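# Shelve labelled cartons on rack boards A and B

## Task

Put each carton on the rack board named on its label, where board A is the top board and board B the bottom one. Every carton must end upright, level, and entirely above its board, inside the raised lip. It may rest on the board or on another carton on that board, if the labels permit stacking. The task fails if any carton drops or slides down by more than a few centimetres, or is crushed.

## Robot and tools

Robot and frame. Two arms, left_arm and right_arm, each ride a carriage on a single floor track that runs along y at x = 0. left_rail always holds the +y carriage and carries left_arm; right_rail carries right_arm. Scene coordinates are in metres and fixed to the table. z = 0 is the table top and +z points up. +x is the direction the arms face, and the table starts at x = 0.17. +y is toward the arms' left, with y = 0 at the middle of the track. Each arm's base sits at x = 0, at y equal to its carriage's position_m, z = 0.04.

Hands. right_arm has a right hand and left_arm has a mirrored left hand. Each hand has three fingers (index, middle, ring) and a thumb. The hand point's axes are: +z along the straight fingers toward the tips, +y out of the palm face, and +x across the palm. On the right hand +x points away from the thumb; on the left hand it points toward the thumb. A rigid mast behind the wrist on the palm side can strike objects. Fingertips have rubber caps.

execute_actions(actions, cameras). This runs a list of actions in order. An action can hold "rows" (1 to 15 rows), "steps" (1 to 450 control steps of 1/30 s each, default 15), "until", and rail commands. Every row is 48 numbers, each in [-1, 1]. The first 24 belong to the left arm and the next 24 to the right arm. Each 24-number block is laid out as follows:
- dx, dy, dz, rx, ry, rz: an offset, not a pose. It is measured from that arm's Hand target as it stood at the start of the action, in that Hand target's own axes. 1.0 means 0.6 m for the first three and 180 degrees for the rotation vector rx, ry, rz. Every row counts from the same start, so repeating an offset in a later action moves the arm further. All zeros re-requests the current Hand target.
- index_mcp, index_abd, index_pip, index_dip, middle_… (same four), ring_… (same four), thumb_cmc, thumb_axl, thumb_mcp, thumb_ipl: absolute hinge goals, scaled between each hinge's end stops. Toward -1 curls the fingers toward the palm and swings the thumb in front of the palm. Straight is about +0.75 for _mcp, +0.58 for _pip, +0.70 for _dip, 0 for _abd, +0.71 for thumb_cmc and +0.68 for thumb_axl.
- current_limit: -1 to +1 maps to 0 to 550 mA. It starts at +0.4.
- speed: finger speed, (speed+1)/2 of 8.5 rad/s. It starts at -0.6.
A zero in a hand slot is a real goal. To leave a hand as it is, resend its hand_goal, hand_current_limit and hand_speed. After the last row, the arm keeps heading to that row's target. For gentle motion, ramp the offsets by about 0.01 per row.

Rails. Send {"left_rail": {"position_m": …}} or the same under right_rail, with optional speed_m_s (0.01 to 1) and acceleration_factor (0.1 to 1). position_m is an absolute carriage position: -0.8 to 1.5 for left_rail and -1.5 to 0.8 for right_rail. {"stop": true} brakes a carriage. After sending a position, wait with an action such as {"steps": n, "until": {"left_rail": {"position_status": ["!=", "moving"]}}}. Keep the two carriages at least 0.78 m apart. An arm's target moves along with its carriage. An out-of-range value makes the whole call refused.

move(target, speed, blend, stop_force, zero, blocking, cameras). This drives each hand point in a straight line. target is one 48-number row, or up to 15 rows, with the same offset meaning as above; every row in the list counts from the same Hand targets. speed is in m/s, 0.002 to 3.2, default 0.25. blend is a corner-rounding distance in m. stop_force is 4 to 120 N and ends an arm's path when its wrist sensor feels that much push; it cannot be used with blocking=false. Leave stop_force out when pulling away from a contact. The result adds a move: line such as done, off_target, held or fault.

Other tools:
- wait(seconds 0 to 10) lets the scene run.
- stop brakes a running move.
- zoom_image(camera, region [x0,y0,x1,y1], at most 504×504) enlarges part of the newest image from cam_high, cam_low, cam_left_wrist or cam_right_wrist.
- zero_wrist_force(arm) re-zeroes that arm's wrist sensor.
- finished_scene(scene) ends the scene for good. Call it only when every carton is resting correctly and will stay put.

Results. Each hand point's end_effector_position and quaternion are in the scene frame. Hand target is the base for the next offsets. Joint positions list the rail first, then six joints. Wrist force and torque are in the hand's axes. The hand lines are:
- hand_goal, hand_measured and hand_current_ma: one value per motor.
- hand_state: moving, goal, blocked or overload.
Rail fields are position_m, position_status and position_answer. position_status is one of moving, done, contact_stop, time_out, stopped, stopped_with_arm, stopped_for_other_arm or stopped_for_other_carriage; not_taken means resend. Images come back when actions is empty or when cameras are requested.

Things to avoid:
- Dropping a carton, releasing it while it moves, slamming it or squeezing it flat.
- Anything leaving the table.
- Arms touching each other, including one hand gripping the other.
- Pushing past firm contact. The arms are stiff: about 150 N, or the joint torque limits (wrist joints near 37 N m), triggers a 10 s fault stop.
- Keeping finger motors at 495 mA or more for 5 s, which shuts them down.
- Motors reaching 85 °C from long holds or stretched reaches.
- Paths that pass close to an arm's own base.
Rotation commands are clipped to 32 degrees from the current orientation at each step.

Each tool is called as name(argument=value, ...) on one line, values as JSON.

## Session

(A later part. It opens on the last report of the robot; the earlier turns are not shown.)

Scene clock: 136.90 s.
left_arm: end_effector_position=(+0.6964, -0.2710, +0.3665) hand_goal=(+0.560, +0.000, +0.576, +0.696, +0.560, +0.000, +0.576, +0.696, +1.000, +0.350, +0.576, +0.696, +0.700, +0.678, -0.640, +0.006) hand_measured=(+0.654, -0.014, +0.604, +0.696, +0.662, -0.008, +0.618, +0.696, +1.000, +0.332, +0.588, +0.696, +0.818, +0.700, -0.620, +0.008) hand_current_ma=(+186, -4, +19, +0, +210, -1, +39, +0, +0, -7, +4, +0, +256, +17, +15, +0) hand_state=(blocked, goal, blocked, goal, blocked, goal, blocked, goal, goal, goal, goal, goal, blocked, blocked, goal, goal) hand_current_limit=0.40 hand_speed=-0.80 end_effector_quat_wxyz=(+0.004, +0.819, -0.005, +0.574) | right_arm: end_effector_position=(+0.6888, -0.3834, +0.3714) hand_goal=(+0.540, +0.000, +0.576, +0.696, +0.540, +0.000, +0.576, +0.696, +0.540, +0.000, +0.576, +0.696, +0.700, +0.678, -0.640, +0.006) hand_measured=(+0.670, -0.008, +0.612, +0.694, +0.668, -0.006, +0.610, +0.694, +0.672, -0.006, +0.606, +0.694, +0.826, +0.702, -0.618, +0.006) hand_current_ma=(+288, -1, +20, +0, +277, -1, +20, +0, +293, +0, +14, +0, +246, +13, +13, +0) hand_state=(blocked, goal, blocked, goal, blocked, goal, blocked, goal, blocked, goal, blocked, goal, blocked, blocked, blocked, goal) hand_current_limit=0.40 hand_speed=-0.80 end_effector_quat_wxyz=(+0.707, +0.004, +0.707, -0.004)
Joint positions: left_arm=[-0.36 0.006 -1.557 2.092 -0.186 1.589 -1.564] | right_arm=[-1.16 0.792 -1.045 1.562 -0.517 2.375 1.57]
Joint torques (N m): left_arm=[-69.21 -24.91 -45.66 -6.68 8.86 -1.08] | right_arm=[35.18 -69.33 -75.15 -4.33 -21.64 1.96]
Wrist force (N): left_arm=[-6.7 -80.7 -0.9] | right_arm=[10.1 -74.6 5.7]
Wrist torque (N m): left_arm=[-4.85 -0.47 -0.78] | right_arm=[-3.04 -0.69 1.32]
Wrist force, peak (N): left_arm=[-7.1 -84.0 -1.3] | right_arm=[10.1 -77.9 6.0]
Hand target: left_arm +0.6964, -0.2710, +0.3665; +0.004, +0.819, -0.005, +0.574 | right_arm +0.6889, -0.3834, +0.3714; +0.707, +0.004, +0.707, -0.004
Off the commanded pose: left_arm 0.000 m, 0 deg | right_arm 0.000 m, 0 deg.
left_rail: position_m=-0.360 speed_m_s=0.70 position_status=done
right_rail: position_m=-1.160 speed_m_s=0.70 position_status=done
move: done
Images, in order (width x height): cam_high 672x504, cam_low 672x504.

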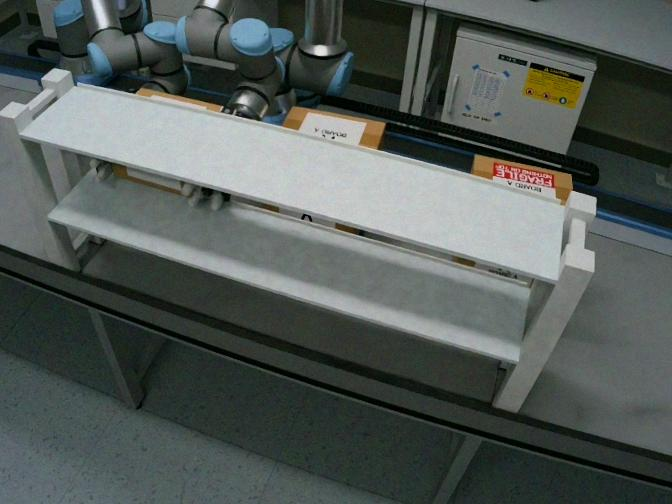

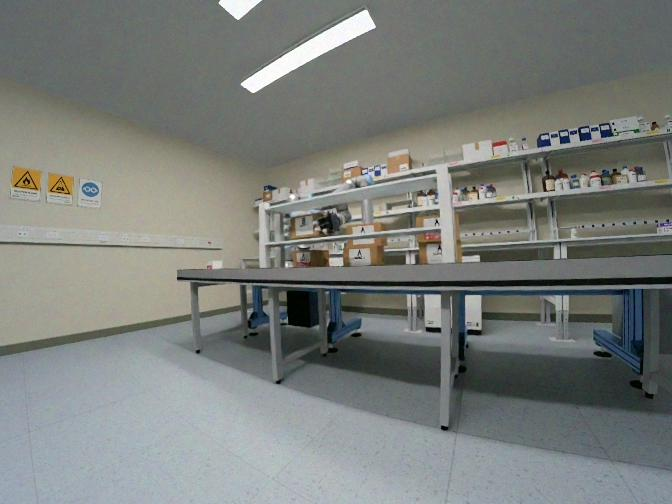

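move(target=[0.0456,-0.0015,0.1253,0,0,0,0.56,0,0.576,0.696,0.56,0,0.576,0.696,1.0,0.35,0.576,0.696,0.70,0.678,-0.64,0.005,0.4,-0.8,0,0.0015,0.1333,0,0,0,0.54,0,0.576,0.696,0.54,0,0.576,0.696,0.54,0,0.576,0.696,0.70,0.678,-0.64,0.005,0.4,-0.8], speed=0.04, cameras=["cam_high","cam_low"])

zoom_image(camera="cam_low", region=[290, 190, 360, 260])

zoom_image(camera="cam_high", region=[60, 140, 260, 260])

Scene clock: 141.40 s.
left_arm: end_effector_position=(+0.7764, -0.2711, +0.3665) hand_goal=(+0.560, +0.000, +0.576, +0.696, +0.560, +0.000, +0.576, +0.696, +1.000, +0.350, +0.576, +0.696, +0.700, +0.678, -0.640, +0.006) hand_measured=(+0.654, -0.016, +0.604, +0.696, +0.662, -0.008, +0.618, +0.696, +1.000, +0.332, +0.588, +0.696, +0.818, +0.700, -0.620, +0.008) hand_current_ma=(+186, -5, +19, +0, +210, -2, +39, +0, +0, -7, +4, +0, +256, +17, +15, +0) hand_state=(blocked, goal, blocked, goal, blocked, goal, blocked, goal, goal, goal, goal, goal, blocked, blocked, goal, goal) hand_current_limit=0.40 hand_speed=-0.80 end_effector_quat_wxyz=(+0.004, +0.819, -0.005, +0.574) | right_arm: end_effector_position=(+0.7688, -0.3835, +0.3714) hand_goal=(+0.540, +0.000, +0.576, +0.696, +0.540, +0.000, +0.576, +0.696, +0.540, +0.000, +0.576, +0.696, +0.700, +0.678, -0.640, +0.006) hand_measured=(+0.670, -0.008, +0.612, +0.694, +0.668, -0.006, +0.610, +0.694, +0.672, -0.006, +0.606, +0.694, +0.826, +0.702, -0.618, +0.006) hand_current_ma=(+288, -1, +20, +0, +277, -1, +20, +0, +293, +0, +14, +0, +246, +13, +13, +0) hand_state=(blocked, goal, blocked, goal, blocked, goal, blocked, goal, blocked, goal, blocked, goal, blocked, blocked, blocked, goal) hand_current_limit=0.40 hand_speed=-0.80 end_effector_quat_wxyz=(+0.707, +0.004, +0.707, -0.004)
Joint positions: left_arm=[-0.36 0.005 -1.432 1.955 -0.174 1.588 -1.565] | right_arm=[-1.16 0.725 -0.979 1.452 -0.474 2.308 1.57]
Joint torques (N m): left_arm=[-71.3 -33.52 -46.34 1.45 8.65 -0.87] | right_arm=[37.21 -77.4 -74.49 -3.79 -20.85 -0.14]
Wrist force (N): left_arm=[-6.9 -77.2 -1.3] | right_arm=[9.7 -71.0 5.5]
Wrist torque (N m): left_arm=[-4.52 -0.43 -0.88] | right_arm=[-2.78 -0.60 1.23]
Wrist force, peak (N): left_arm=[-6.7 -81.4 -1.3] | right_arm=[10.2 -75.1 5.6]
Hand target: left_arm +0.7764, -0.2711, +0.3665; +0.004, +0.819, -0.005, +0.574 | right_arm +0.7689, -0.3834, +0.3714; +0.707, +0.004, +0.707, -0.004
Off the commanded pose: left_arm 0.000 m, 0 deg | right_arm 0.000 m, 0 deg.
left_rail: position_m=-0.360 speed_m_s=0.70 position_status=done
right_rail: position_m=-1.160 speed_m_s=0.70 position_status=done
move: done
Images, in order (width x height): cam_high 672x504, cam_low 672x504.

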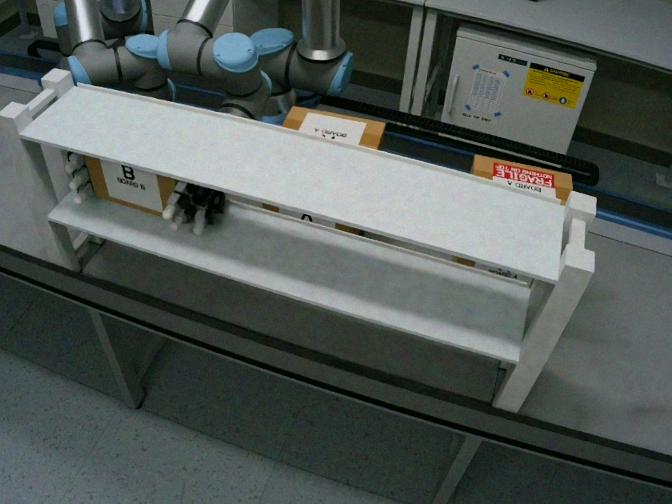

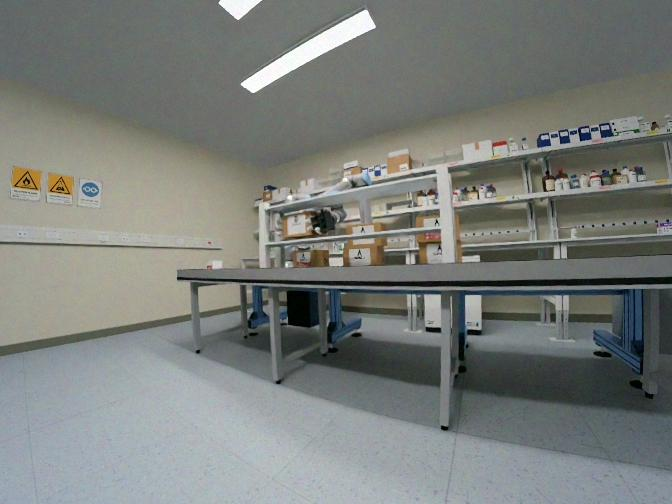

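Scaled by 7.200 from the camera's 672x504 image, which has a finer 960x720 frame.

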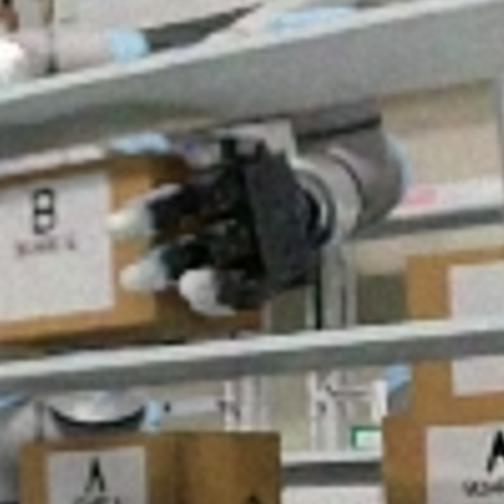

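Scaled by 2.520 from the camera's 672x504 image, which has a finer 960x720 frame.

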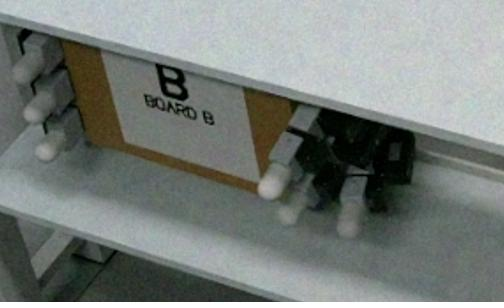

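move(target=[0.0314,-0.001,0.0862,0,0,0,0.56,0,0.576,0.696,0.56,0,0.576,0.696,1.0,0.35,0.576,0.696,0.70,0.678,-0.64,0.005,0.4,-0.8,0,0.001,0.0917,0,0,0,0.54,0,0.576,0.696,0.54,0,0.576,0.696,0.54,0,0.576,0.696,0.70,0.678,-0.64,0.005,0.4,-0.8], speed=0.04, cameras=["cam_high","cam_low"])

zoom_image(camera="cam_low", region=[270, 190, 340, 260])

zoom_image(camera="cam_high", region=[60, 140, 260, 260])

Scene clock: 154.30 s.
left_arm: end_effector_position=(+0.8205, -0.2712, +0.3666) hand_goal=(+0.560, +0.000, +0.576, +0.696, +0.560, +0.000, +0.576, +0.696, +1.000, +0.350, +0.576, +0.696, +0.700, +0.678, -0.640, +0.006) hand_measured=(+0.622, -0.016, +0.600, +0.696, +0.638, -0.010, +0.614, +0.696, +1.000, +0.338, +0.578, +0.696, +0.800, +0.688, -0.624, +0.008) hand_current_ma=(+87, -5, +14, +0, +133, -3, +33, +0, +0, -3, +0, +0, +195, +4, +11, +0) hand_state=(blocked, goal, blocked, goal, blocked, goal, blocked, goal, goal, goal, goal, goal, blocked, goal, goal, goal) hand_current_limit=0.40 hand_speed=-0.80 end_effector_quat_wxyz=(+0.004, +0.819, -0.005, +0.574) | right_arm: end_effector_position=(+0.8067, -0.3873, +0.3703) hand_goal=(+0.540, +0.000, +0.576, +0.696, +0.540, +0.000, +0.576, +0.696, +0.540, +0.000, +0.576, +0.696, +0.700, +0.678, -0.640, +0.006) hand_measured=(+0.684, -0.018, +0.616, +0.694, +0.680, -0.020, +0.614, +0.694, +0.680, -0.016, +0.612, +0.694, +0.802, +0.700, -0.624, +0.006) hand_current_ma=(+345, -4, +24, +0, +329, -5, +23, +0, +328, -3, +21, +0, +164, +12, +7, +0) hand_state=(blocked, goal, blocked, goal, blocked, blocked, blocked, goal, blocked, goal, blocked, goal, blocked, blocked, goal, goal) hand_current_limit=0.40 hand_speed=-0.80 end_effector_quat_wxyz=(+0.706, +0.008, +0.708, -0.010)
Joint positions: left_arm=[-0.36 0.005 -1.366 1.874 -0.16 1.587 -1.565] | right_arm=[-1.16 0.697 -0.945 1.395 -0.448 2.292 1.57]
Joint torques (N m): left_arm=[-13.13 -59.65 -35.01 0.81 4.86 -0.46] | right_arm=[-1.43 -86.56 -39.7 -2.14 -2.96 0.14]
Wrist force (N): left_arm=[-8.7 -34.9 -1.5] | right_arm=[7.9 -31.0 5.3]
Wrist torque (N m): left_arm=[-2.23 0.28 -0.53] | right_arm=[-0.99 0.12 0.69]
Wrist force, peak (N): left_arm=[-6.9 -78.2 -2.0] | right_arm=[10.3 -71.8 5.5]
Hand target: left_arm +0.8205, -0.2712, +0.3666; +0.004, +0.819, -0.005, +0.574 (not the last commanded pose) | right_arm +0.8067, -0.3873, +0.3703; +0.706, +0.008, +0.708, -0.010 (not the last commanded pose)
Off the commanded pose: left_arm 0.011 m, 0 deg | right_arm 0.018 m, 1 deg.
FORCE FAULT: contact force on the right arm reached its limit, and that arm stopped for 10 seconds. The contact can be on any part of that arm, not only on its tool. That arm's remaining commands of this call were not run. That arm's target is now where it stood when the stop ended, not its last command. That arm accepts commands again.
left_rail: position_m=-0.360 speed_m_s=0.70 position_status=done
right_rail: position_m=-1.160 speed_m_s=0.70 position_status=done
move: fault (right_arm), off_target (left_arm; braked at the fault stop of right_arm)
Images, in order (width x height): cam_high 672x504, cam_low 672x504.

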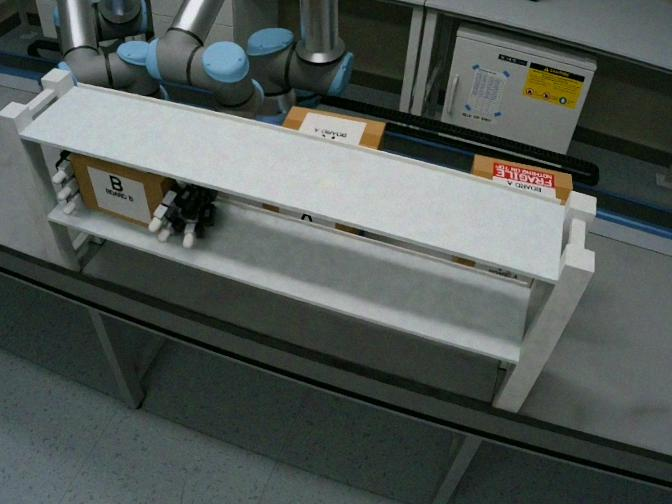

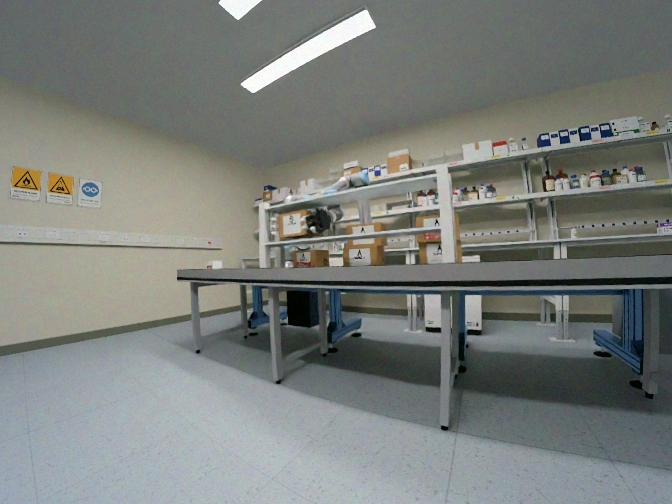

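Scaled by 7.200 from the camera's 672x504 image, which has a finer 960x720 frame.

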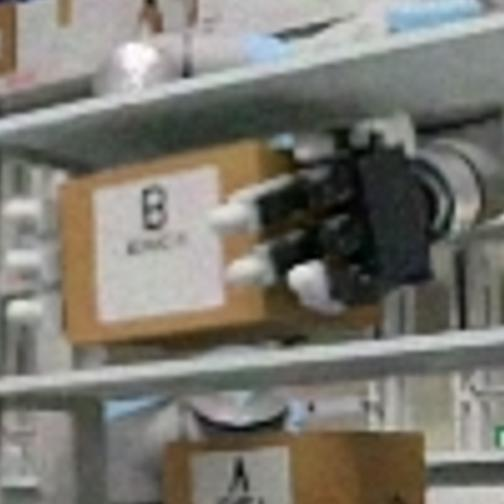

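Scaled by 2.520 from the camera's 672x504 image, which has a finer 960x720 frame.

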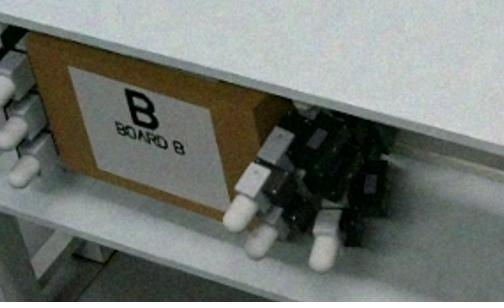

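zoom_image(camera="cam_high", region=[0, 30, 160, 150])

zoom_image(camera="cam_low", region=[240, 190, 300, 250])

Scaled by 3.150 from the camera's 672x504 image, which has a finer 960x720 frame.

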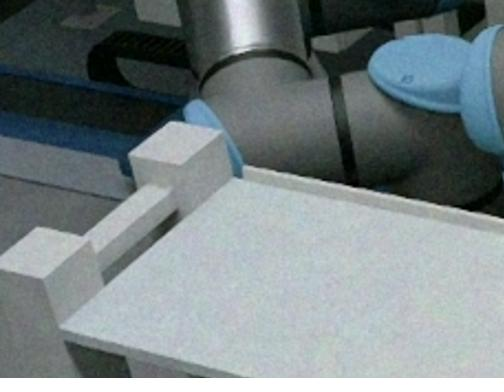

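Scaled by 8.400 from the camera's 672x504 image, which has a finer 960x720 frame.

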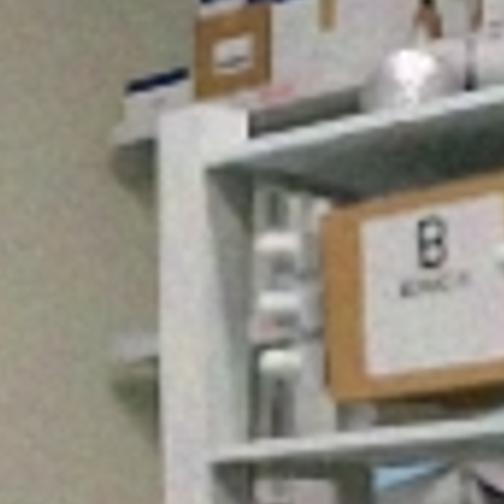

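move(target=[0,0.0022,0,0,0,0,0.56,0,0.576,0.696,0.56,0,0.576,0.696,1.0,0.35,0.576,0.696,0.70,0.678,-0.64,0.005,0.4,-0.8,0,0.0022,0,0,0,0,0.54,0,0.576,0.696,0.54,0,0.576,0.696,0.54,0,0.576,0.696,0.70,0.678,-0.64,0.005,0.4,-0.8], speed=0.003)

Scene clock: 175.27 s.
left_arm: end_effector_position=(+0.8205, -0.2725, +0.3666) hand_goal=(+0.560, +0.000, +0.576, +0.696, +0.560, +0.000, +0.576, +0.696, +1.000, +0.350, +0.576, +0.696, +0.700, +0.678, -0.640, +0.006) hand_measured=(+0.620, -0.016, +0.600, +0.696, +0.638, -0.012, +0.614, +0.696, +1.000, +0.338, +0.578, +0.696, +0.796, +0.690, -0.626, +0.008) hand_current_ma=(+84, -5, +14, +0, +130, -3, +32, +0, +0, -3, +0, +0, +181, +5, +9, +0) hand_state=(blocked, goal, blocked, goal, blocked, goal, blocked, goal, goal, goal, goal, goal, blocked, goal, goal, goal) hand_current_limit=0.40 hand_speed=-0.80 end_effector_quat_wxyz=(+0.004, +0.819, -0.005, +0.574) | right_arm: end_effector_position=(+0.8073, -0.3897, +0.3695) hand_goal=(+0.540, +0.000, +0.576, +0.696, +0.540, +0.000, +0.576, +0.696, +0.540, +0.000, +0.576, +0.696, +0.700, +0.678, -0.640, +0.006) hand_measured=(+0.668, -0.022, +0.616, +0.698, +0.664, -0.020, +0.614, +0.694, +0.664, -0.016, +0.610, +0.694, +0.798, +0.692, -0.626, +0.006) hand_current_ma=(+274, -6, +24, +0, +258, -5, +23, +0, +256, -3, +18, +0, +153, +5, +6, +0) hand_state=(blocked, blocked, blocked, goal, blocked, blocked, blocked, goal, blocked, goal, blocked, goal, blocked, goal, goal, goal) hand_current_limit=0.40 hand_speed=-0.80 end_effector_quat_wxyz=(+0.706, +0.011, +0.708, -0.014)
Joint positions: left_arm=[-0.36 0.002 -1.366 1.875 -0.16 1.585 -1.566] | right_arm=[-1.16 0.697 -0.944 1.395 -0.445 2.303 1.57]
Joint torques (N m): left_arm=[-14.43 -49.93 -34.2 0.63 3.34 -2.04] | right_arm=[-1.5 -87.44 -40.73 -2.19 -2.52 0.22]
Wrist force (N): left_arm=[-8.1 -32.7 -0.2] | right_arm=[8.6 -29.0 4.9]
Wrist torque (N m): left_arm=[-2.06 0.27 -0.64] | right_arm=[-1.11 0.02 0.73]
Wrist force, peak (N): left_arm=[-11.8 -62.3 -2.0] | right_arm=[5.0 -57.3 8.2]
Hand target: left_arm +0.8205, -0.2725, +0.3666; +0.004, +0.819, -0.005, +0.574 | right_arm +0.8073, -0.3897, +0.3695; +0.706, +0.011, +0.708, -0.014 (not the last commanded pose)
Off the commanded pose: left_arm 0.000 m, 0 deg | right_arm 0.004 m, 1 deg.
FORCE FAULT: contact force on the right arm reached its limit, and that arm stopped for 10 seconds. The contact can be on any part of that arm, not only on its tool. That arm's remaining commands of this call were not run. That arm's target is now where it stood when the stop ended, not its last command. That arm accepts commands again.
left_rail: position_m=-0.360 speed_m_s=0.70 position_status=done
right_rail: position_m=-1.160 speed_m_s=0.70 position_status=done
move: fault (right_arm)

execute_actions(actions=[], cameras=["cam_high", "cam_low"])

Scene clock: 180.73 s.
left_arm: end_effector_position=(+0.8205, -0.2725, +0.3666) hand_goal=(+0.560, +0.000, +0.576, +0.696, +0.560, +0.000, +0.576, +0.696, +1.000, +0.350, +0.576, +0.696, +0.700, +0.678, -0.640, +0.006) hand_measured=(+0.620, -0.016, +0.600, +0.696, +0.638, -0.012, +0.614, +0.696, +1.000, +0.338, +0.578, +0.696, +0.796, +0.690, -0.626, +0.008) hand_current_ma=(+84, -5, +14, +0, +130, -3, +32, +0, +0, -3, +0, +0, +180, +5, +9, +0) hand_state=(blocked, goal, blocked, goal, blocked, goal, blocked, goal, goal, goal, goal, goal, blocked, goal, goal, goal) hand_current_limit=0.40 hand_speed=-0.80 end_effector_quat_wxyz=(+0.004, +0.819, -0.005, +0.574) | right_arm: end_effector_position=(+0.8073, -0.3897, +0.3695) hand_goal=(+0.540, +0.000, +0.576, +0.696, +0.540, +0.000, +0.576, +0.696, +0.540, +0.000, +0.576, +0.696, +0.700, +0.678, -0.640, +0.006) hand_measured=(+0.668, -0.022, +0.616, +0.698, +0.664, -0.020, +0.614, +0.694, +0.662, -0.016, +0.610, +0.694, +0.798, +0.692, -0.626, +0.006) hand_current_ma=(+273, -6, +24, +0, +256, -5, +23, +0, +255, -3, +18, +0, +153, +5, +6, +0) hand_state=(blocked, blocked, blocked, goal, blocked, blocked, blocked, goal, blocked, goal, blocked, goal, blocked, goal, goal, goal) hand_current_limit=0.40 hand_speed=-0.80 end_effector_quat_wxyz=(+0.706, +0.011, +0.708, -0.014)
Joint positions: left_arm=[-0.36 0.002 -1.366 1.875 -0.16 1.585 -1.566] | right_arm=[-1.16 0.697 -0.944 1.395 -0.445 2.303 1.57]
Joint velocities: within noise
Joint torques (N m): left_arm=[-14.46 -50.05 -34.45 0.54 3.6 -1.85] | right_arm=[-2.27 -87.8 -51.28 -6.76 -9.88 0.17]
Motor temperatures (°C): left_arm=[28 23 29 29 35 31] | right_arm=[25 24 29 33 31 33]
Wrist force (N): left_arm=[-8.3 -32.1 -0.1] | right_arm=[8.6 -28.3 4.9]
Wrist torque (N m): left_arm=[-2.00 0.30 -0.67] | right_arm=[-1.02 0.03 0.73]
Wrist force, peak (N): left_arm=[-8.0 -32.7 0.0] | right_arm=[8.7 -29.0 4.8]
Hand target: left_arm +0.8205, -0.2725, +0.3666; +0.004, +0.819, -0.005, +0.574 | right_arm +0.8073, -0.3897, +0.3695; +0.706, +0.011, +0.708, -0.014 (not the last commanded pose)
Off the commanded pose: left_arm 0.000 m, 0 deg | right_arm 0.004 m, 1 deg.
left_rail: position_m=-0.360 speed_m_s=0.70 position_status=done
right_rail: position_m=-1.160 speed_m_s=0.70 position_status=done
Images, in order (width x height): cam_high 672x504, cam_low 672x504.

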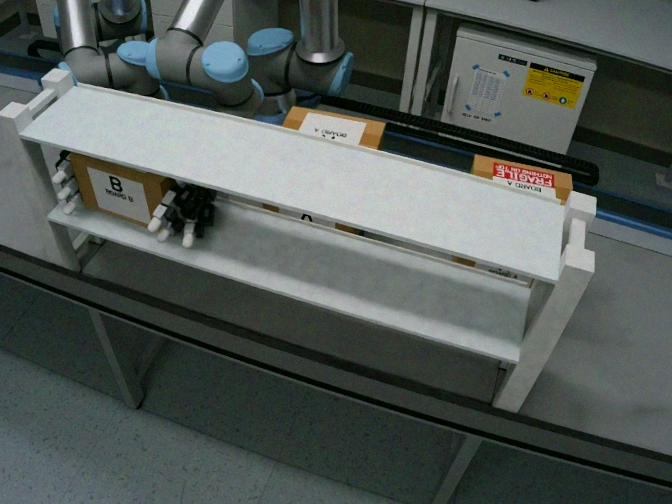

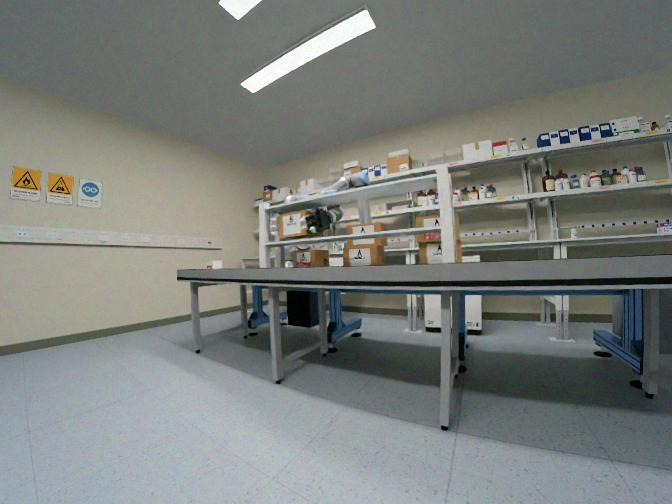

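move(target=[-0.00684, 0.0002, -0.0188, 0, 0, 0, 0.56, 0, 0.576, 0.696, 0.56, 0, 0.576, 0.696, 1.0, 0.35, 0.576, 0.696, 0.70, 0.678, -0.64, 0.005, 0.4, -0.8, 0, -0.0006, -0.02, 0, 0, 0, 0.54, 0, 0.576, 0.696, 0.54, 0, 0.576, 0.696, 0.54, 0, 0.576, 0.696, 0.70, 0.678, -0.64, 0.005, 0.4, -0.8], speed=0.015)

Scene clock: 184.27 s.
left_arm: end_effector_position=(+0.8086, -0.2725, +0.3666) hand_goal=(+0.560, +0.000, +0.576, +0.696, +0.560, +0.000, +0.576, +0.696, +1.000, +0.350, +0.576, +0.696, +0.700, +0.678, -0.640, +0.006) hand_measured=(+0.620, -0.016, +0.600, +0.696, +0.638, -0.012, +0.614, +0.696, +1.000, +0.338, +0.578, +0.696, +0.794, +0.690, -0.626, +0.008) hand_current_ma=(+84, -5, +14, +0, +130, -4, +32, +0, +0, -3, +0, +0, +171, +6, +8, +0) hand_state=(blocked, goal, blocked, goal, blocked, goal, blocked, goal, goal, goal, goal, goal, blocked, goal, goal, goal) hand_current_limit=0.40 hand_speed=-0.80 end_effector_quat_wxyz=(+0.004, +0.819, -0.005, +0.574) | right_arm: end_effector_position=(+0.7954, -0.3897, +0.3696) hand_goal=(+0.540, +0.000, +0.576, +0.696, +0.540, +0.000, +0.576, +0.696, +0.540, +0.000, +0.576, +0.696, +0.700, +0.678, -0.640, +0.006) hand_measured=(+0.664, -0.022, +0.616, +0.698, +0.660, -0.020, +0.614, +0.694, +0.658, -0.016, +0.608, +0.694, +0.794, +0.688, -0.628, +0.006) hand_current_ma=(+260, -6, +24, +0, +242, -5, +23, +0, +238, -3, +17, +0, +139, +3, +4, +0) hand_state=(blocked, blocked, blocked, goal, blocked, blocked, blocked, goal, blocked, goal, blocked, goal, blocked, goal, goal, goal) hand_current_limit=0.40 hand_speed=-0.80 end_effector_quat_wxyz=(+0.706, +0.011, +0.708, -0.014)
Joint positions: left_arm=[-0.36 0.002 -1.384 1.897 -0.164 1.585 -1.566] | right_arm=[-1.16 0.706 -0.955 1.414 -0.453 2.312 1.57]
Joint torques (N m): left_arm=[-12.05 -66.04 -32.07 -6.46 9.29 1.08] | right_arm=[38.35 -103.24 -41.55 -7.92 -2.95 2.7]
Wrist force (N): left_arm=[-8.8 -35.0 -0.5] | right_arm=[7.9 -30.6 5.0]
Wrist torque (N m): left_arm=[-2.09 0.22 -0.54] | right_arm=[-0.96 0.00 0.69]
Wrist force, peak (N): left_arm=[-8.8 -35.1 -0.3] | right_arm=[8.2 -31.0 5.0]
Hand target: left_arm +0.8085, -0.2725, +0.3666; +0.004, +0.819, -0.005, +0.574 | right_arm +0.7953, -0.3897, +0.3696; +0.706, +0.011, +0.708, -0.014
Off the commanded pose: left_arm 0.000 m, 0 deg | right_arm 0.000 m, 0 deg.
left_rail: position_m=-0.360 speed_m_s=0.70 position_status=done
right_rail: position_m=-1.160 speed_m_s=0.70 position_status=done
move: done

move(target=[0, 0.003, 0, 0, 0, 0, 0.56, 0, 0.576, 0.696, 0.56, 0, 0.576, 0.696, 1.0, 0.35, 0.576, 0.696, 0.70, 0.678, -0.64, 0.005, 0.4, -0.8, 0, 0.003, 0, 0, 0, 0, 0.54, 0, 0.576, 0.696, 0.54, 0, 0.576, 0.696, 0.54, 0, 0.576, 0.696, 0.70, 0.678, -0.64, 0.005, 0.4, -0.8], speed=0.004)

Scene clock: 185.60 s.
left_arm: end_effector_position=(+0.8085, -0.2742, +0.3665) hand_goal=(+0.560, +0.000, +0.576, +0.696, +0.560, +0.000, +0.576, +0.696, +1.000, +0.350, +0.576, +0.696, +0.700, +0.678, -0.640, +0.006) hand_measured=(+0.622, -0.018, +0.600, +0.696, +0.638, -0.016, +0.614, +0.696, +1.000, +0.338, +0.578, +0.696, +0.794, +0.694, -0.626, +0.008) hand_current_ma=(+87, -7, +14, +0, +130, -5, +32, +0, +0, -3, +0, +0, +171, +10, +8, +0) hand_state=(blocked, goal, blocked, goal, blocked, goal, blocked, goal, goal, goal, goal, goal, blocked, goal, goal, goal) hand_current_limit=0.40 hand_speed=-0.80 end_effector_quat_wxyz=(+0.004, +0.819, -0.005, +0.574) | right_arm: end_effector_position=(+0.7954, -0.3880, +0.3696) hand_goal=(+0.540, +0.000, +0.576, +0.696, +0.540, +0.000, +0.576, +0.696, +0.540, +0.000, +0.576, +0.696, +0.700, +0.678, -0.640, +0.006) hand_measured=(+0.668, -0.016, +0.616, +0.698, +0.664, -0.014, +0.614, +0.694, +0.666, -0.008, +0.608, +0.694, +0.826, +0.692, -0.618, +0.006) hand_current_ma=(+274, -3, +24, +0, +258, -2, +23, +0, +265, -1, +17, +0, +252, +5, +13, +0) hand_state=(blocked, goal, blocked, goal, blocked, goal, blocked, goal, blocked, goal, blocked, goal, blocked, goal, blocked, goal) hand_current_limit=0.40 hand_speed=-0.80 end_effector_quat_wxyz=(+0.706, +0.011, +0.708, -0.014)
Joint positions: left_arm=[-0.36 -0.001 -1.385 1.899 -0.164 1.582 -1.567] | right_arm=[-1.16 0.707 -0.953 1.41 -0.452 2.314 1.571]
Joint torques (N m): left_arm=[-83.91 -67.74 -38.25 -7.56 8.96 -2.17] | right_arm=[77.33 -73 -72.11 -3.45 -12.12 0.66]
Wrist force (N): left_arm=[-12.5 -92.0 -3.3] | right_arm=[5.9 -84.2 11.8]
Wrist torque (N m): left_arm=[-6.95 0.01 0.45] | right_arm=[-4.20 -0.26 1.47]
Wrist force, peak (N): left_arm=[-12.5 -92.0 -3.3] | right_arm=[5.8 -84.3 12.3]
Hand target: left_arm +0.8085, -0.2742, +0.3666; +0.004, +0.819, -0.005, +0.574 | right_arm +0.7954, -0.3879, +0.3696; +0.706, +0.011, +0.708, -0.014
Off the commanded pose: left_arm 0.000 m, 0 deg | right_arm 0.000 m, 0 deg.
left_rail: position_m=-0.360 speed_m_s=0.70 position_status=done
right_rail: position_m=-1.160 speed_m_s=0.70 position_status=done
move: done

move(target=[-0.0002, -0.05, -0.0006, 0, 0, 0, 0.56, 0, 0.576, 0.696, 0.56, 0, 0.576, 0.696, 1.0, 0.35, 0.576, 0.696, 0.70, 0.678, -0.64, 0.005, 0.4, -0.8, 0, 0.05, -0.0018, 0, 0, 0, 0.54, 0, 0.576, 0.696, 0.54, 0, 0.576, 0.696, 0.54, 0, 0.576, 0.696, 0.70, 0.678, -0.64, 0.005, 0.4, -0.8], speed=0.03)

move(target=[-0.0003, -0.0667, -0.0008, 0, 0, 0, 0.56, 0, 0.576, 0.696, 0.56, 0, 0.576, 0.696, 1.0, 0.35, 0.576, 0.696, 0.70, 0.678, -0.64, 0.005, 0.4, -0.8, 0, 0.0667, -0.0024, 0, 0, 0, 0.54, 0, 0.576, 0.696, 0.54, 0, 0.576, 0.696, 0.54, 0, 0.576, 0.696, 0.70, 0.678, -0.64, 0.005, 0.4, -0.8], speed=0.03, cameras=["cam_high", "cam_low"])

Scene clock: 188.53 s.
left_arm: end_effector_position=(+0.8085, -0.2443, +0.3666) hand_goal=(+0.560, +0.000, +0.576, +0.696, +0.560, +0.000, +0.576, +0.696, +1.000, +0.350, +0.576, +0.696, +0.700, +0.678, -0.640, +0.006) hand_measured=(+0.622, -0.018, +0.600, +0.696, +0.638, -0.016, +0.614, +0.696, +1.000, +0.338, +0.578, +0.696, +0.794, +0.696, -0.626, +0.008) hand_current_ma=(+87, -7, +14, +0, +130, -5, +32, +0, +0, -3, +0, +0, +171, +11, +8, +0) hand_state=(blocked, goal, blocked, goal, blocked, goal, blocked, goal, goal, goal, goal, goal, blocked, goal, goal, goal) hand_current_limit=0.40 hand_speed=-0.80 end_effector_quat_wxyz=(+0.004, +0.819, -0.005, +0.574) | right_arm: end_effector_position=(+0.7954, -0.3579, +0.3694) hand_goal=(+0.540, +0.000, +0.576, +0.696, +0.540, +0.000, +0.576, +0.696, +0.540, +0.000, +0.576, +0.696, +0.700, +0.678, -0.640, +0.006) hand_measured=(+0.670, -0.012, +0.616, +0.698, +0.666, -0.010, +0.614, +0.694, +0.670, -0.004, +0.608, +0.694, +0.838, +0.694, -0.614, +0.006) hand_current_ma=(+287, -2, +24, +0, +272, -1, +23, +0, +281, +0, +17, +0, +293, +6, +17, +0) hand_state=(blocked, goal, blocked, goal, blocked, goal, blocked, goal, blocked, goal, blocked, goal, blocked, goal, blocked, goal) hand_current_limit=0.40 hand_speed=-0.80 end_effector_quat_wxyz=(+0.706, +0.011, +0.708, -0.014)
Joint positions: left_arm=[-0.36 0.051 -1.37 1.88 -0.16 1.631 -1.549] | right_arm=[-1.16 0.733 -0.917 1.348 -0.426 2.339 1.571]
Joint torques (N m): left_arm=[-51.63 -46.21 -52.07 0.58 19.46 2.71] | right_arm=[78.48 -73.48 -70.99 -3.2 -11.28 1.14]
Wrist force (N): left_arm=[-14.9 -94.2 -3.5] | right_arm=[3.2 -87.0 12.5]
Wrist torque (N m): left_arm=[-7.17 0.22 0.74] | right_arm=[-4.58 -0.04 1.40]
Wrist force, peak (N): left_arm=[-13.6 -97.2 -3.9] | right_arm=[5.0 -90.0 12.4]
Hand target: left_arm +0.8085, -0.2443, +0.3666; +0.004, +0.819, -0.005, +0.574 | right_arm +0.7954, -0.3579, +0.3694; +0.706, +0.011, +0.708, -0.014
Off the commanded pose: left_arm 0.000 m, 0 deg | right_arm 0.000 m, 0 deg.
left_rail: position_m=-0.360 speed_m_s=0.70 position_status=done
right_rail: position_m=-1.160 speed_m_s=0.70 position_status=done
move: done

Scene clock: 190.23 s.
left_arm: end_effector_position=(+0.8085, -0.2043, +0.3666) hand_goal=(+0.560, +0.000, +0.576, +0.696, +0.560, +0.000, +0.576, +0.696, +1.000, +0.350, +0.576, +0.696, +0.700, +0.678, -0.640, +0.006) hand_measured=(+0.622, -0.018, +0.600, +0.696, +0.638, -0.016, +0.614, +0.696, +1.000, +0.338, +0.578, +0.696, +0.794, +0.696, -0.626, +0.008) hand_current_ma=(+87, -7, +14, +0, +130, -5, +32, +0, +0, -3, +0, +0, +171, +11, +8, +0) hand_state=(blocked, goal, blocked, goal, blocked, goal, blocked, goal, goal, goal, goal, goal, blocked, goal, goal, goal) hand_current_limit=0.40 hand_speed=-0.80 end_effector_quat_wxyz=(+0.004, +0.819, -0.005, +0.574) | right_arm: end_effector_position=(+0.7953, -0.3179, +0.3693) hand_goal=(+0.540, +0.000, +0.576, +0.696, +0.540, +0.000, +0.576, +0.696, +0.540, +0.000, +0.576, +0.696, +0.700, +0.678, -0.640, +0.006) hand_measured=(+0.670, -0.012, +0.616, +0.698, +0.666, -0.008, +0.614, +0.694, +0.670, -0.004, +0.608, +0.694, +0.840, +0.694, -0.614, +0.006) hand_current_ma=(+288, -2, +24, +0, +272, -1, +23, +0, +281, +0, +17, +0, +302, +6, +19, +0) hand_state=(blocked, goal, blocked, goal, blocked, goal, blocked, goal, blocked, goal, blocked, goal, blocked, goal, blocked, goal) hand_current_limit=0.40 hand_speed=-0.80 end_effector_quat_wxyz=(+0.706, +0.011, +0.708, -0.014)
Joint positions: left_arm=[-0.36 0.119 -1.347 1.851 -0.152 1.695 -1.525] | right_arm=[-1.16 0.765 -0.866 1.26 -0.389 2.372 1.571]
Joint torques (N m): left_arm=[-55.77 -48.32 -50.26 1.42 19.78 2.2] | right_arm=[79.84 -75.71 -69.74 -3.42 -11.55 0.99]
Wrist force (N): left_arm=[-15.8 -95.1 -3.4] | right_arm=[2.1 -88.2 12.6]
Wrist torque (N m): left_arm=[-7.16 0.28 0.95] | right_arm=[-4.65 0.02 1.38]
Wrist force, peak (N): left_arm=[-16.3 -95.7 -3.4] | right_arm=[1.7 -88.2 12.8]
Hand target: left_arm +0.8085, -0.2043, +0.3666; +0.004, +0.819, -0.005, +0.574 | right_arm +0.7953, -0.3178, +0.3693; +0.706, +0.011, +0.708, -0.014
Off the commanded pose: left_arm 0.000 m, 0 deg | right_arm 0.000 m, 0 deg.
left_rail: position_m=-0.360 speed_m_s=0.70 position_status=done
right_rail: position_m=-1.160 speed_m_s=0.70 position_status=done
move: done
Images, in order (width x height): cam_high 672x504, cam_low 672x504.

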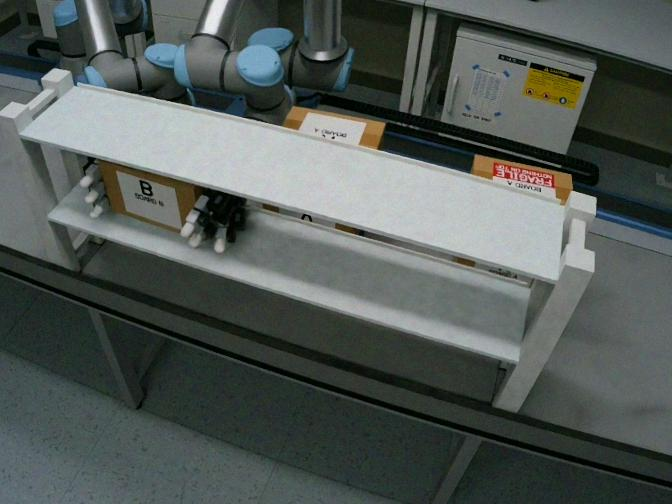

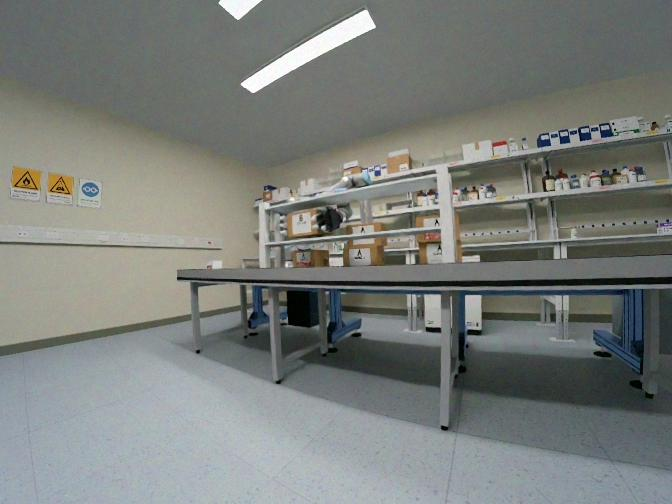

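zoom_image(camera="cam_high", region=[0, 0, 380, 285])

Scaled by 1.326 from the camera's 672x504 image, which has a finer 960x720 frame.

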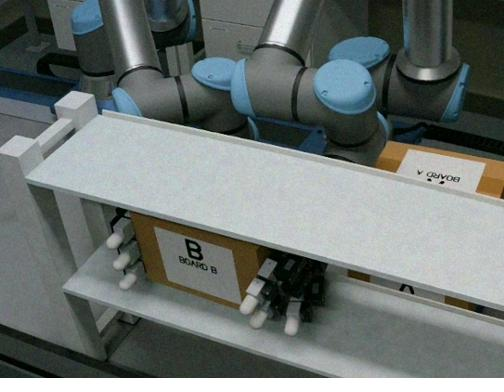

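zoom_image(camera="cam_high", region=[0, 40, 140, 145])

zoom_image(camera="cam_low", region=[240, 160, 420, 295])

Scaled by 3.600 from the camera's 672x504 image, which has a finer 960x720 frame.

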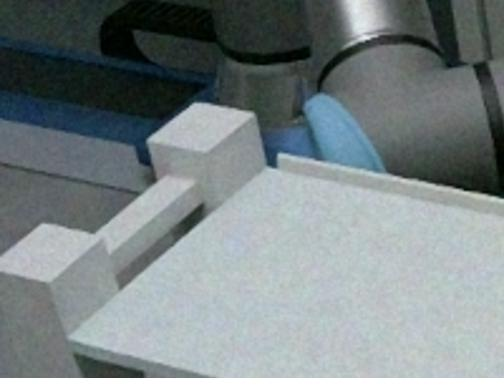

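Scaled by 2.800 from the camera's 672x504 image, which has a finer 960x720 frame.

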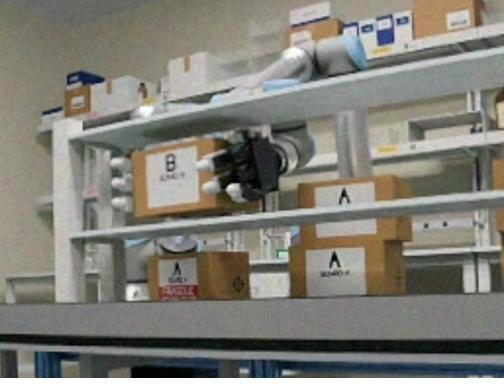

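move(target=[[-0.0342, 0.00131, -0.094, 0, 0, 0, 0.56, 0, 0.576, 0.696, 0.56, 0, 0.576, 0.696, 1.0, 0.35, 0.576, 0.696, 0.70, 0.678, -0.64, 0.005, 0.4, -0.8, 0, -0.00354, -0.09994, 0, 0, 0, 0.54, 0, 0.576, 0.696, 0.54, 0, 0.576, 0.696, 0.54, 0, 0.576, 0.696, 0.70, 0.678, -0.64, 0.005, 0.4, -0.8], [-0.03353, 0.1513, -0.09215, 0, 0, 0, 0.56, 0, 0.576, 0.696, 0.56, 0, 0.576, 0.696, 1.0, 0.35, 0.576, 0.696, 0.70, 0.678, -0.64, 0.005, 0.4, -0.8, 0, -0.15343, -0.09462, 0, 0, 0, 0.54, 0, 0.576, 0.696, 0.54, 0, 0.576, 0.696, 0.54, 0, 0.576, 0.696, 0.70, 0.678, -0.64, 0.005, 0.4, -0.8], [-0.14182, 0.15545, -0.38979, 0, 0, 0, 0.56, 0, 0.576, 0.696, 0.56, 0, 0.576, 0.696, 1.0, 0.35, 0.576, 0.696, 0.70, 0.678, -0.64, 0.005, 0.4, -0.8, 0, -0.16465, -0.41108, 0, 0, 0, 0.54, 0, 0.576, 0.696, 0.54, 0, 0.576, 0.696, 0.54, 0, 0.576, 0.696, 0.70, 0.678, -0.64, 0.005, 0.4, -0.8]], speed=0.05, blend=[0.015, 0.015, 0], cameras=["cam_high", "cam_right_wrist"])

Scene clock: 223.37 s.
left_arm: end_effector_position=(+0.5585, -0.2944, +0.3666) hand_goal=(+0.560, +0.000, +0.576, +0.696, +0.560, +0.000, +0.576, +0.696, +1.000, +0.350, +0.576, +0.696, +0.700, +0.678, -0.640, +0.006) hand_measured=(+0.622, -0.018, +0.600, +0.696, +0.636, -0.016, +0.614, +0.696, +1.000, +0.338, +0.578, +0.696, +0.796, +0.696, -0.626, +0.008) hand_current_ma=(+88, -7, +14, +0, +128, -6, +32, +0, +0, -3, +0, +0, +175, +13, +8, +0) hand_state=(blocked, goal, blocked, goal, blocked, goal, blocked, goal, goal, goal, goal, goal, blocked, goal, goal, goal) hand_current_limit=0.40 hand_speed=-0.80 end_effector_quat_wxyz=(+0.004, +0.819, -0.005, +0.574) | right_arm: end_effector_position=(+0.5454, -0.4078, +0.3707) hand_goal=(+0.540, +0.000, +0.576, +0.696, +0.540, +0.000, +0.576, +0.696, +0.540, +0.000, +0.576, +0.696, +0.700, +0.678, -0.640, +0.006) hand_measured=(+0.674, -0.010, +0.616, +0.698, +0.672, -0.008, +0.614, +0.694, +0.674, -0.004, +0.608, +0.694, +0.842, +0.696, -0.612, +0.006) hand_current_ma=(+300, -2, +24, +0, +290, -1, +23, +0, +305, +0, +17, +0, +314, +7, +21, +0) hand_state=(blocked, goal, blocked, goal, blocked, goal, blocked, goal, blocked, goal, blocked, goal, blocked, goal, blocked, goal) hand_current_limit=0.40 hand_speed=-0.80 end_effector_quat_wxyz=(+0.706, +0.011, +0.708, -0.014)
Joint positions: left_arm=[-0.36 -0.065 -1.822 2.318 -0.147 1.522 -1.589] | right_arm=[-1.16 0.92 -1.167 1.75 -0.577 2.526 1.572]
Joint torques (N m): left_arm=[-67.69 -28.75 -39.78 -0.01 9.72 -1.74] | right_arm=[61.84 -75.4 -62.48 -12.37 -12.69 0.53]
Wrist force (N): left_arm=[-10.3 -105.1 -5.6] | right_arm=[9.2 -97.9 12.8]
Wrist torque (N m): left_arm=[-8.42 0.05 0.23] | right_arm=[-5.34 -0.26 1.78]
Wrist force, peak (N): left_arm=[-10.3 -105.3 -5.7] | right_arm=[9.2 -97.9 12.8]
Hand target: left_arm +0.5584, -0.2944, +0.3666; +0.004, +0.819, -0.005, +0.574 | right_arm +0.5453, -0.4078, +0.3707; +0.706, +0.011, +0.708, -0.014
Off the commanded pose: left_arm 0.000 m, 0 deg | right_arm 0.000 m, 0 deg.
left_rail: position_m=-0.360 speed_m_s=0.70 position_status=done
right_rail: position_m=-1.160 speed_m_s=0.70 position_status=done
move: done
Images, in order (width x height): cam_high 672x504, cam_right_wrist 672x504.

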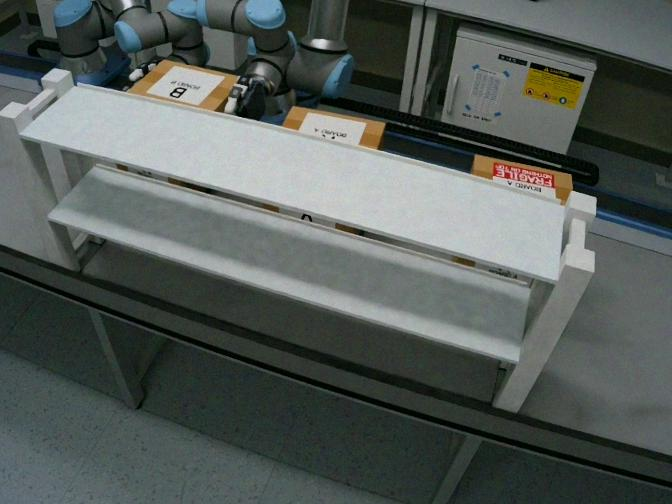

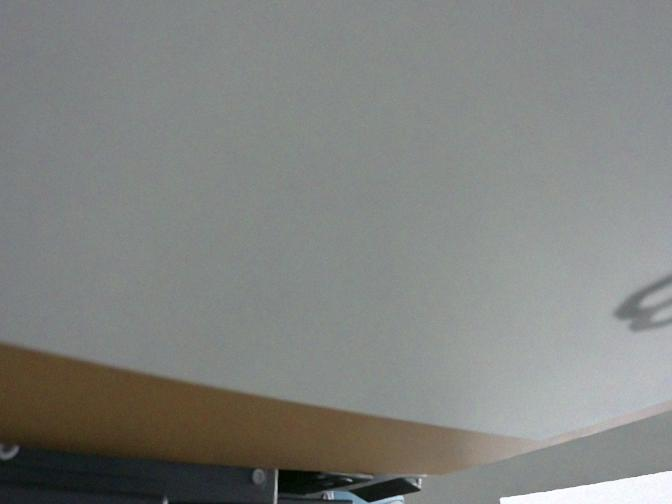

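move(target=[-0.02065, 0.2248, -0.05676, 0, 0, 0, 0.56, 0, 0.576, 0.696, 0.56, 0, 0.576, 0.696, 1.0, 0.35, 0.576, 0.696, 0.70, 0.678, -0.64, 0.005, 0.4, -0.8, 0, -0.2281, -0.05533, 0, 0, 0, 0.54, 0, 0.576, 0.696, 0.54, 0, 0.576, 0.696, 0.54, 0, 0.576, 0.696, 0.70, 0.678, -0.64, 0.005, 0.4, -0.8], speed=0.05)

move(target=[0.0022, 0.0045, 0.0061, -0.02, 0, 0.0073, 0.56, 0, 0.576, 0.696, 0.56, 0, 0.576, 0.696, 1.0, 0.35, 0.576, 0.696, 0.70, 0.678, -0.64, 0.005, 0.4, -0.8, 0, -0.003, -0.0063, 0.0213, 0, 0, 0.54, 0, 0.576, 0.696, 0.54, 0, 0.576, 0.696, 0.54, 0, 0.576, 0.696, 0.70, 0.678, -0.64, 0.005, 0.4, -0.8], speed=0.02, cameras=["cam_high", "cam_low"])

Scene clock: 228.33 s.
left_arm: end_effector_position=(+0.5205, -0.4287, +0.3665) hand_goal=(+0.560, +0.000, +0.576, +0.696, +0.560, +0.000, +0.576, +0.696, +1.000, +0.350, +0.576, +0.696, +0.700, +0.678, -0.640, +0.006) hand_measured=(+0.622, -0.018, +0.600, +0.696, +0.636, -0.016, +0.612, +0.696, +1.000, +0.338, +0.578, +0.696, +0.798, +0.696, -0.626, +0.008) hand_current_ma=(+88, -7, +14, +0, +124, -6, +29, +0, +0, -3, +0, +0, +186, +13, +8, +0) hand_state=(blocked, goal, blocked, goal, blocked, goal, blocked, goal, goal, goal, goal, goal, blocked, goal, goal, goal) hand_current_limit=0.40 hand_speed=-0.80 end_effector_quat_wxyz=(+0.004, +0.819, -0.005, +0.574) | right_arm: end_effector_position=(+0.5073, -0.5434, +0.3713) hand_goal=(+0.540, +0.000, +0.576, +0.696, +0.540, +0.000, +0.576, +0.696, +0.540, +0.000, +0.576, +0.696, +0.700, +0.678, -0.640, +0.006) hand_measured=(+0.674, -0.018, +0.616, +0.698, +0.672, -0.016, +0.614, +0.694, +0.674, -0.010, +0.608, +0.694, +0.842, +0.696, -0.612, +0.006) hand_current_ma=(+301, -4, +24, +0, +291, -3, +23, +0, +305, -1, +17, +0, +308, +8, +21, +0) hand_state=(blocked, goal, blocked, goal, blocked, goal, blocked, goal, blocked, goal, blocked, goal, blocked, goal, blocked, goal) hand_current_limit=0.40 hand_speed=-0.80 end_effector_quat_wxyz=(+0.706, +0.011, +0.708, -0.014)
Joint positions: left_arm=[-0.36 -0.595 -1.986 2.423 -0.026 1.028 -1.792] | right_arm=[-1.16 0.831 -1.369 2.031 -0.656 2.437 1.572]
Joint torques (N m): left_arm=[-46.47 -9.66 -43.09 -0.63 4.59 -1.09] | right_arm=[14.2 -65.99 -50.93 -10.83 -17.29 -5.36]
Wrist force (N): left_arm=[-3.5 -60.7 -4.6] | right_arm=[14.3 -55.4 8.2]
Wrist torque (N m): left_arm=[-4.40 -0.07 -1.24] | right_arm=[-2.23 -0.23 1.39]
Wrist force, peak (N): left_arm=[-10.4 -107.4 -6.6] | right_arm=[8.9 -97.6 14.3]
Hand target: left_arm +0.5205, -0.4288, +0.3665; +0.004, +0.819, -0.005, +0.574 | right_arm +0.5073, -0.5434, +0.3713; +0.706, +0.011, +0.708, -0.014
Off the commanded pose: left_arm 0.000 m, 0 deg | right_arm 0.000 m, 0 deg.
left_rail: position_m=-0.360 speed_m_s=0.70 position_status=done
right_rail: position_m=-1.160 speed_m_s=0.70 position_status=done
move: done

Scene clock: 230.37 s.
left_arm: end_effector_position=(+0.5243, -0.4315, +0.3665) hand_goal=(+0.560, +0.000, +0.576, +0.696, +0.560, +0.000, +0.576, +0.696, +1.000, +0.350, +0.576, +0.696, +0.700, +0.678, -0.640, +0.006) hand_measured=(+0.622, -0.018, +0.600, +0.696, +0.636, -0.016, +0.612, +0.696, +1.000, +0.338, +0.578, +0.696, +0.798, +0.696, -0.626, +0.008) hand_current_ma=(+88, -7, +14, +0, +124, -6, +29, +0, +0, -3, +0, +0, +186, +13, +8, +0) hand_state=(blocked, goal, blocked, goal, blocked, goal, blocked, goal, goal, goal, goal, goal, blocked, goal, goal, goal) hand_current_limit=0.40 hand_speed=-0.80 end_effector_quat_wxyz=(+0.023, +0.818, -0.033, +0.573) | right_arm: end_effector_position=(+0.5035, -0.5450, +0.3713) hand_goal=(+0.540, +0.000, +0.576, +0.696, +0.540, +0.000, +0.576, +0.696, +0.540, +0.000, +0.576, +0.696, +0.700, +0.678, -0.640, +0.006) hand_measured=(+0.674, -0.020, +0.616, +0.700, +0.672, -0.020, +0.614, +0.694, +0.674, -0.014, +0.608, +0.694, +0.840, +0.696, -0.612, +0.006) hand_current_ma=(+301, -6, +24, +0, +291, -5, +23, +0, +305, -2, +17, +0, +308, +8, +21, +0) hand_state=(blocked, blocked, blocked, goal, blocked, goal, blocked, goal, blocked, goal, blocked, goal, blocked, goal, blocked, goal) hand_current_limit=0.40 hand_speed=-0.80 end_effector_quat_wxyz=(+0.705, +0.035, +0.708, -0.038)
Joint positions: left_arm=[-0.36 -0.524 -1.962 2.408 -0.063 1.155 -1.732] | right_arm=[-1.16 0.859 -1.354 2.011 -0.651 2.532 1.572]
Joint torques (N m): left_arm=[-11.49 12.99 -55.29 -9.17 12.35 5.64] | right_arm=[35.71 -44.5 -73.24 -3.74 -6.49 2.61]
Wrist force (N): left_arm=[-3.4 -58.9 -3.6] | right_arm=[14.0 -53.8 7.6]
Wrist torque (N m): left_arm=[-4.22 0.12 -1.55] | right_arm=[-2.17 -0.03 1.32]
Wrist force, peak (N): left_arm=[-3.3 -61.4 -4.1] | right_arm=[14.1 -56.2 7.8]
Hand target: left_arm +0.5243, -0.4315, +0.3665; +0.023, +0.818, -0.033, +0.573 | right_arm +0.5035, -0.5450, +0.3713; +0.705, +0.035, +0.708, -0.038
Off the commanded pose: left_arm 0.000 m, 0 deg | right_arm 0.000 m, 0 deg.
left_rail: position_m=-0.360 speed_m_s=0.70 position_status=done
right_rail: position_m=-1.160 speed_m_s=0.70 position_status=done
move: done
Images, in order (width x height): cam_high 672x504, cam_low 672x504.

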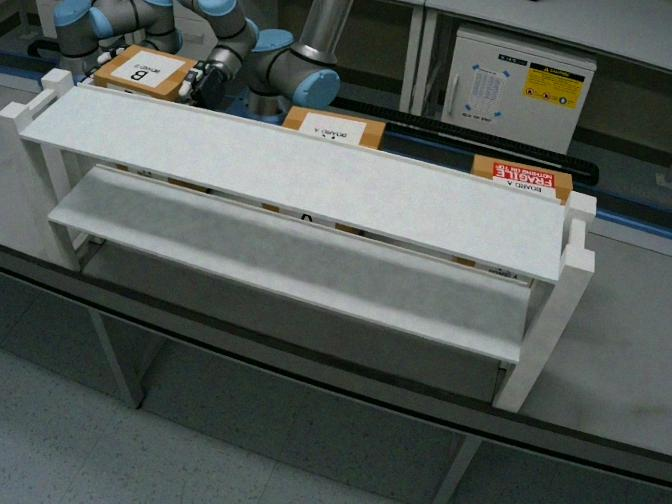

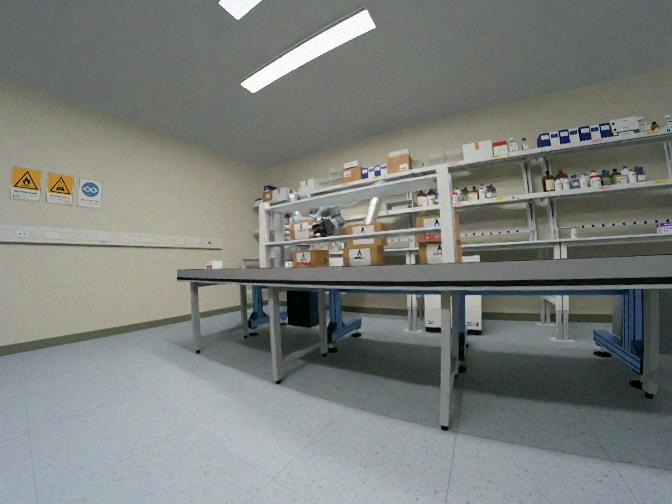

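zoom_image(camera="cam_high", region=[60, 20, 240, 155])

Scaled by 2.800 from the camera's 672x504 image, which has a finer 960x720 frame.

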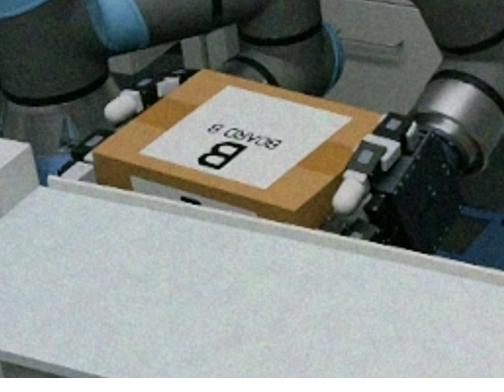

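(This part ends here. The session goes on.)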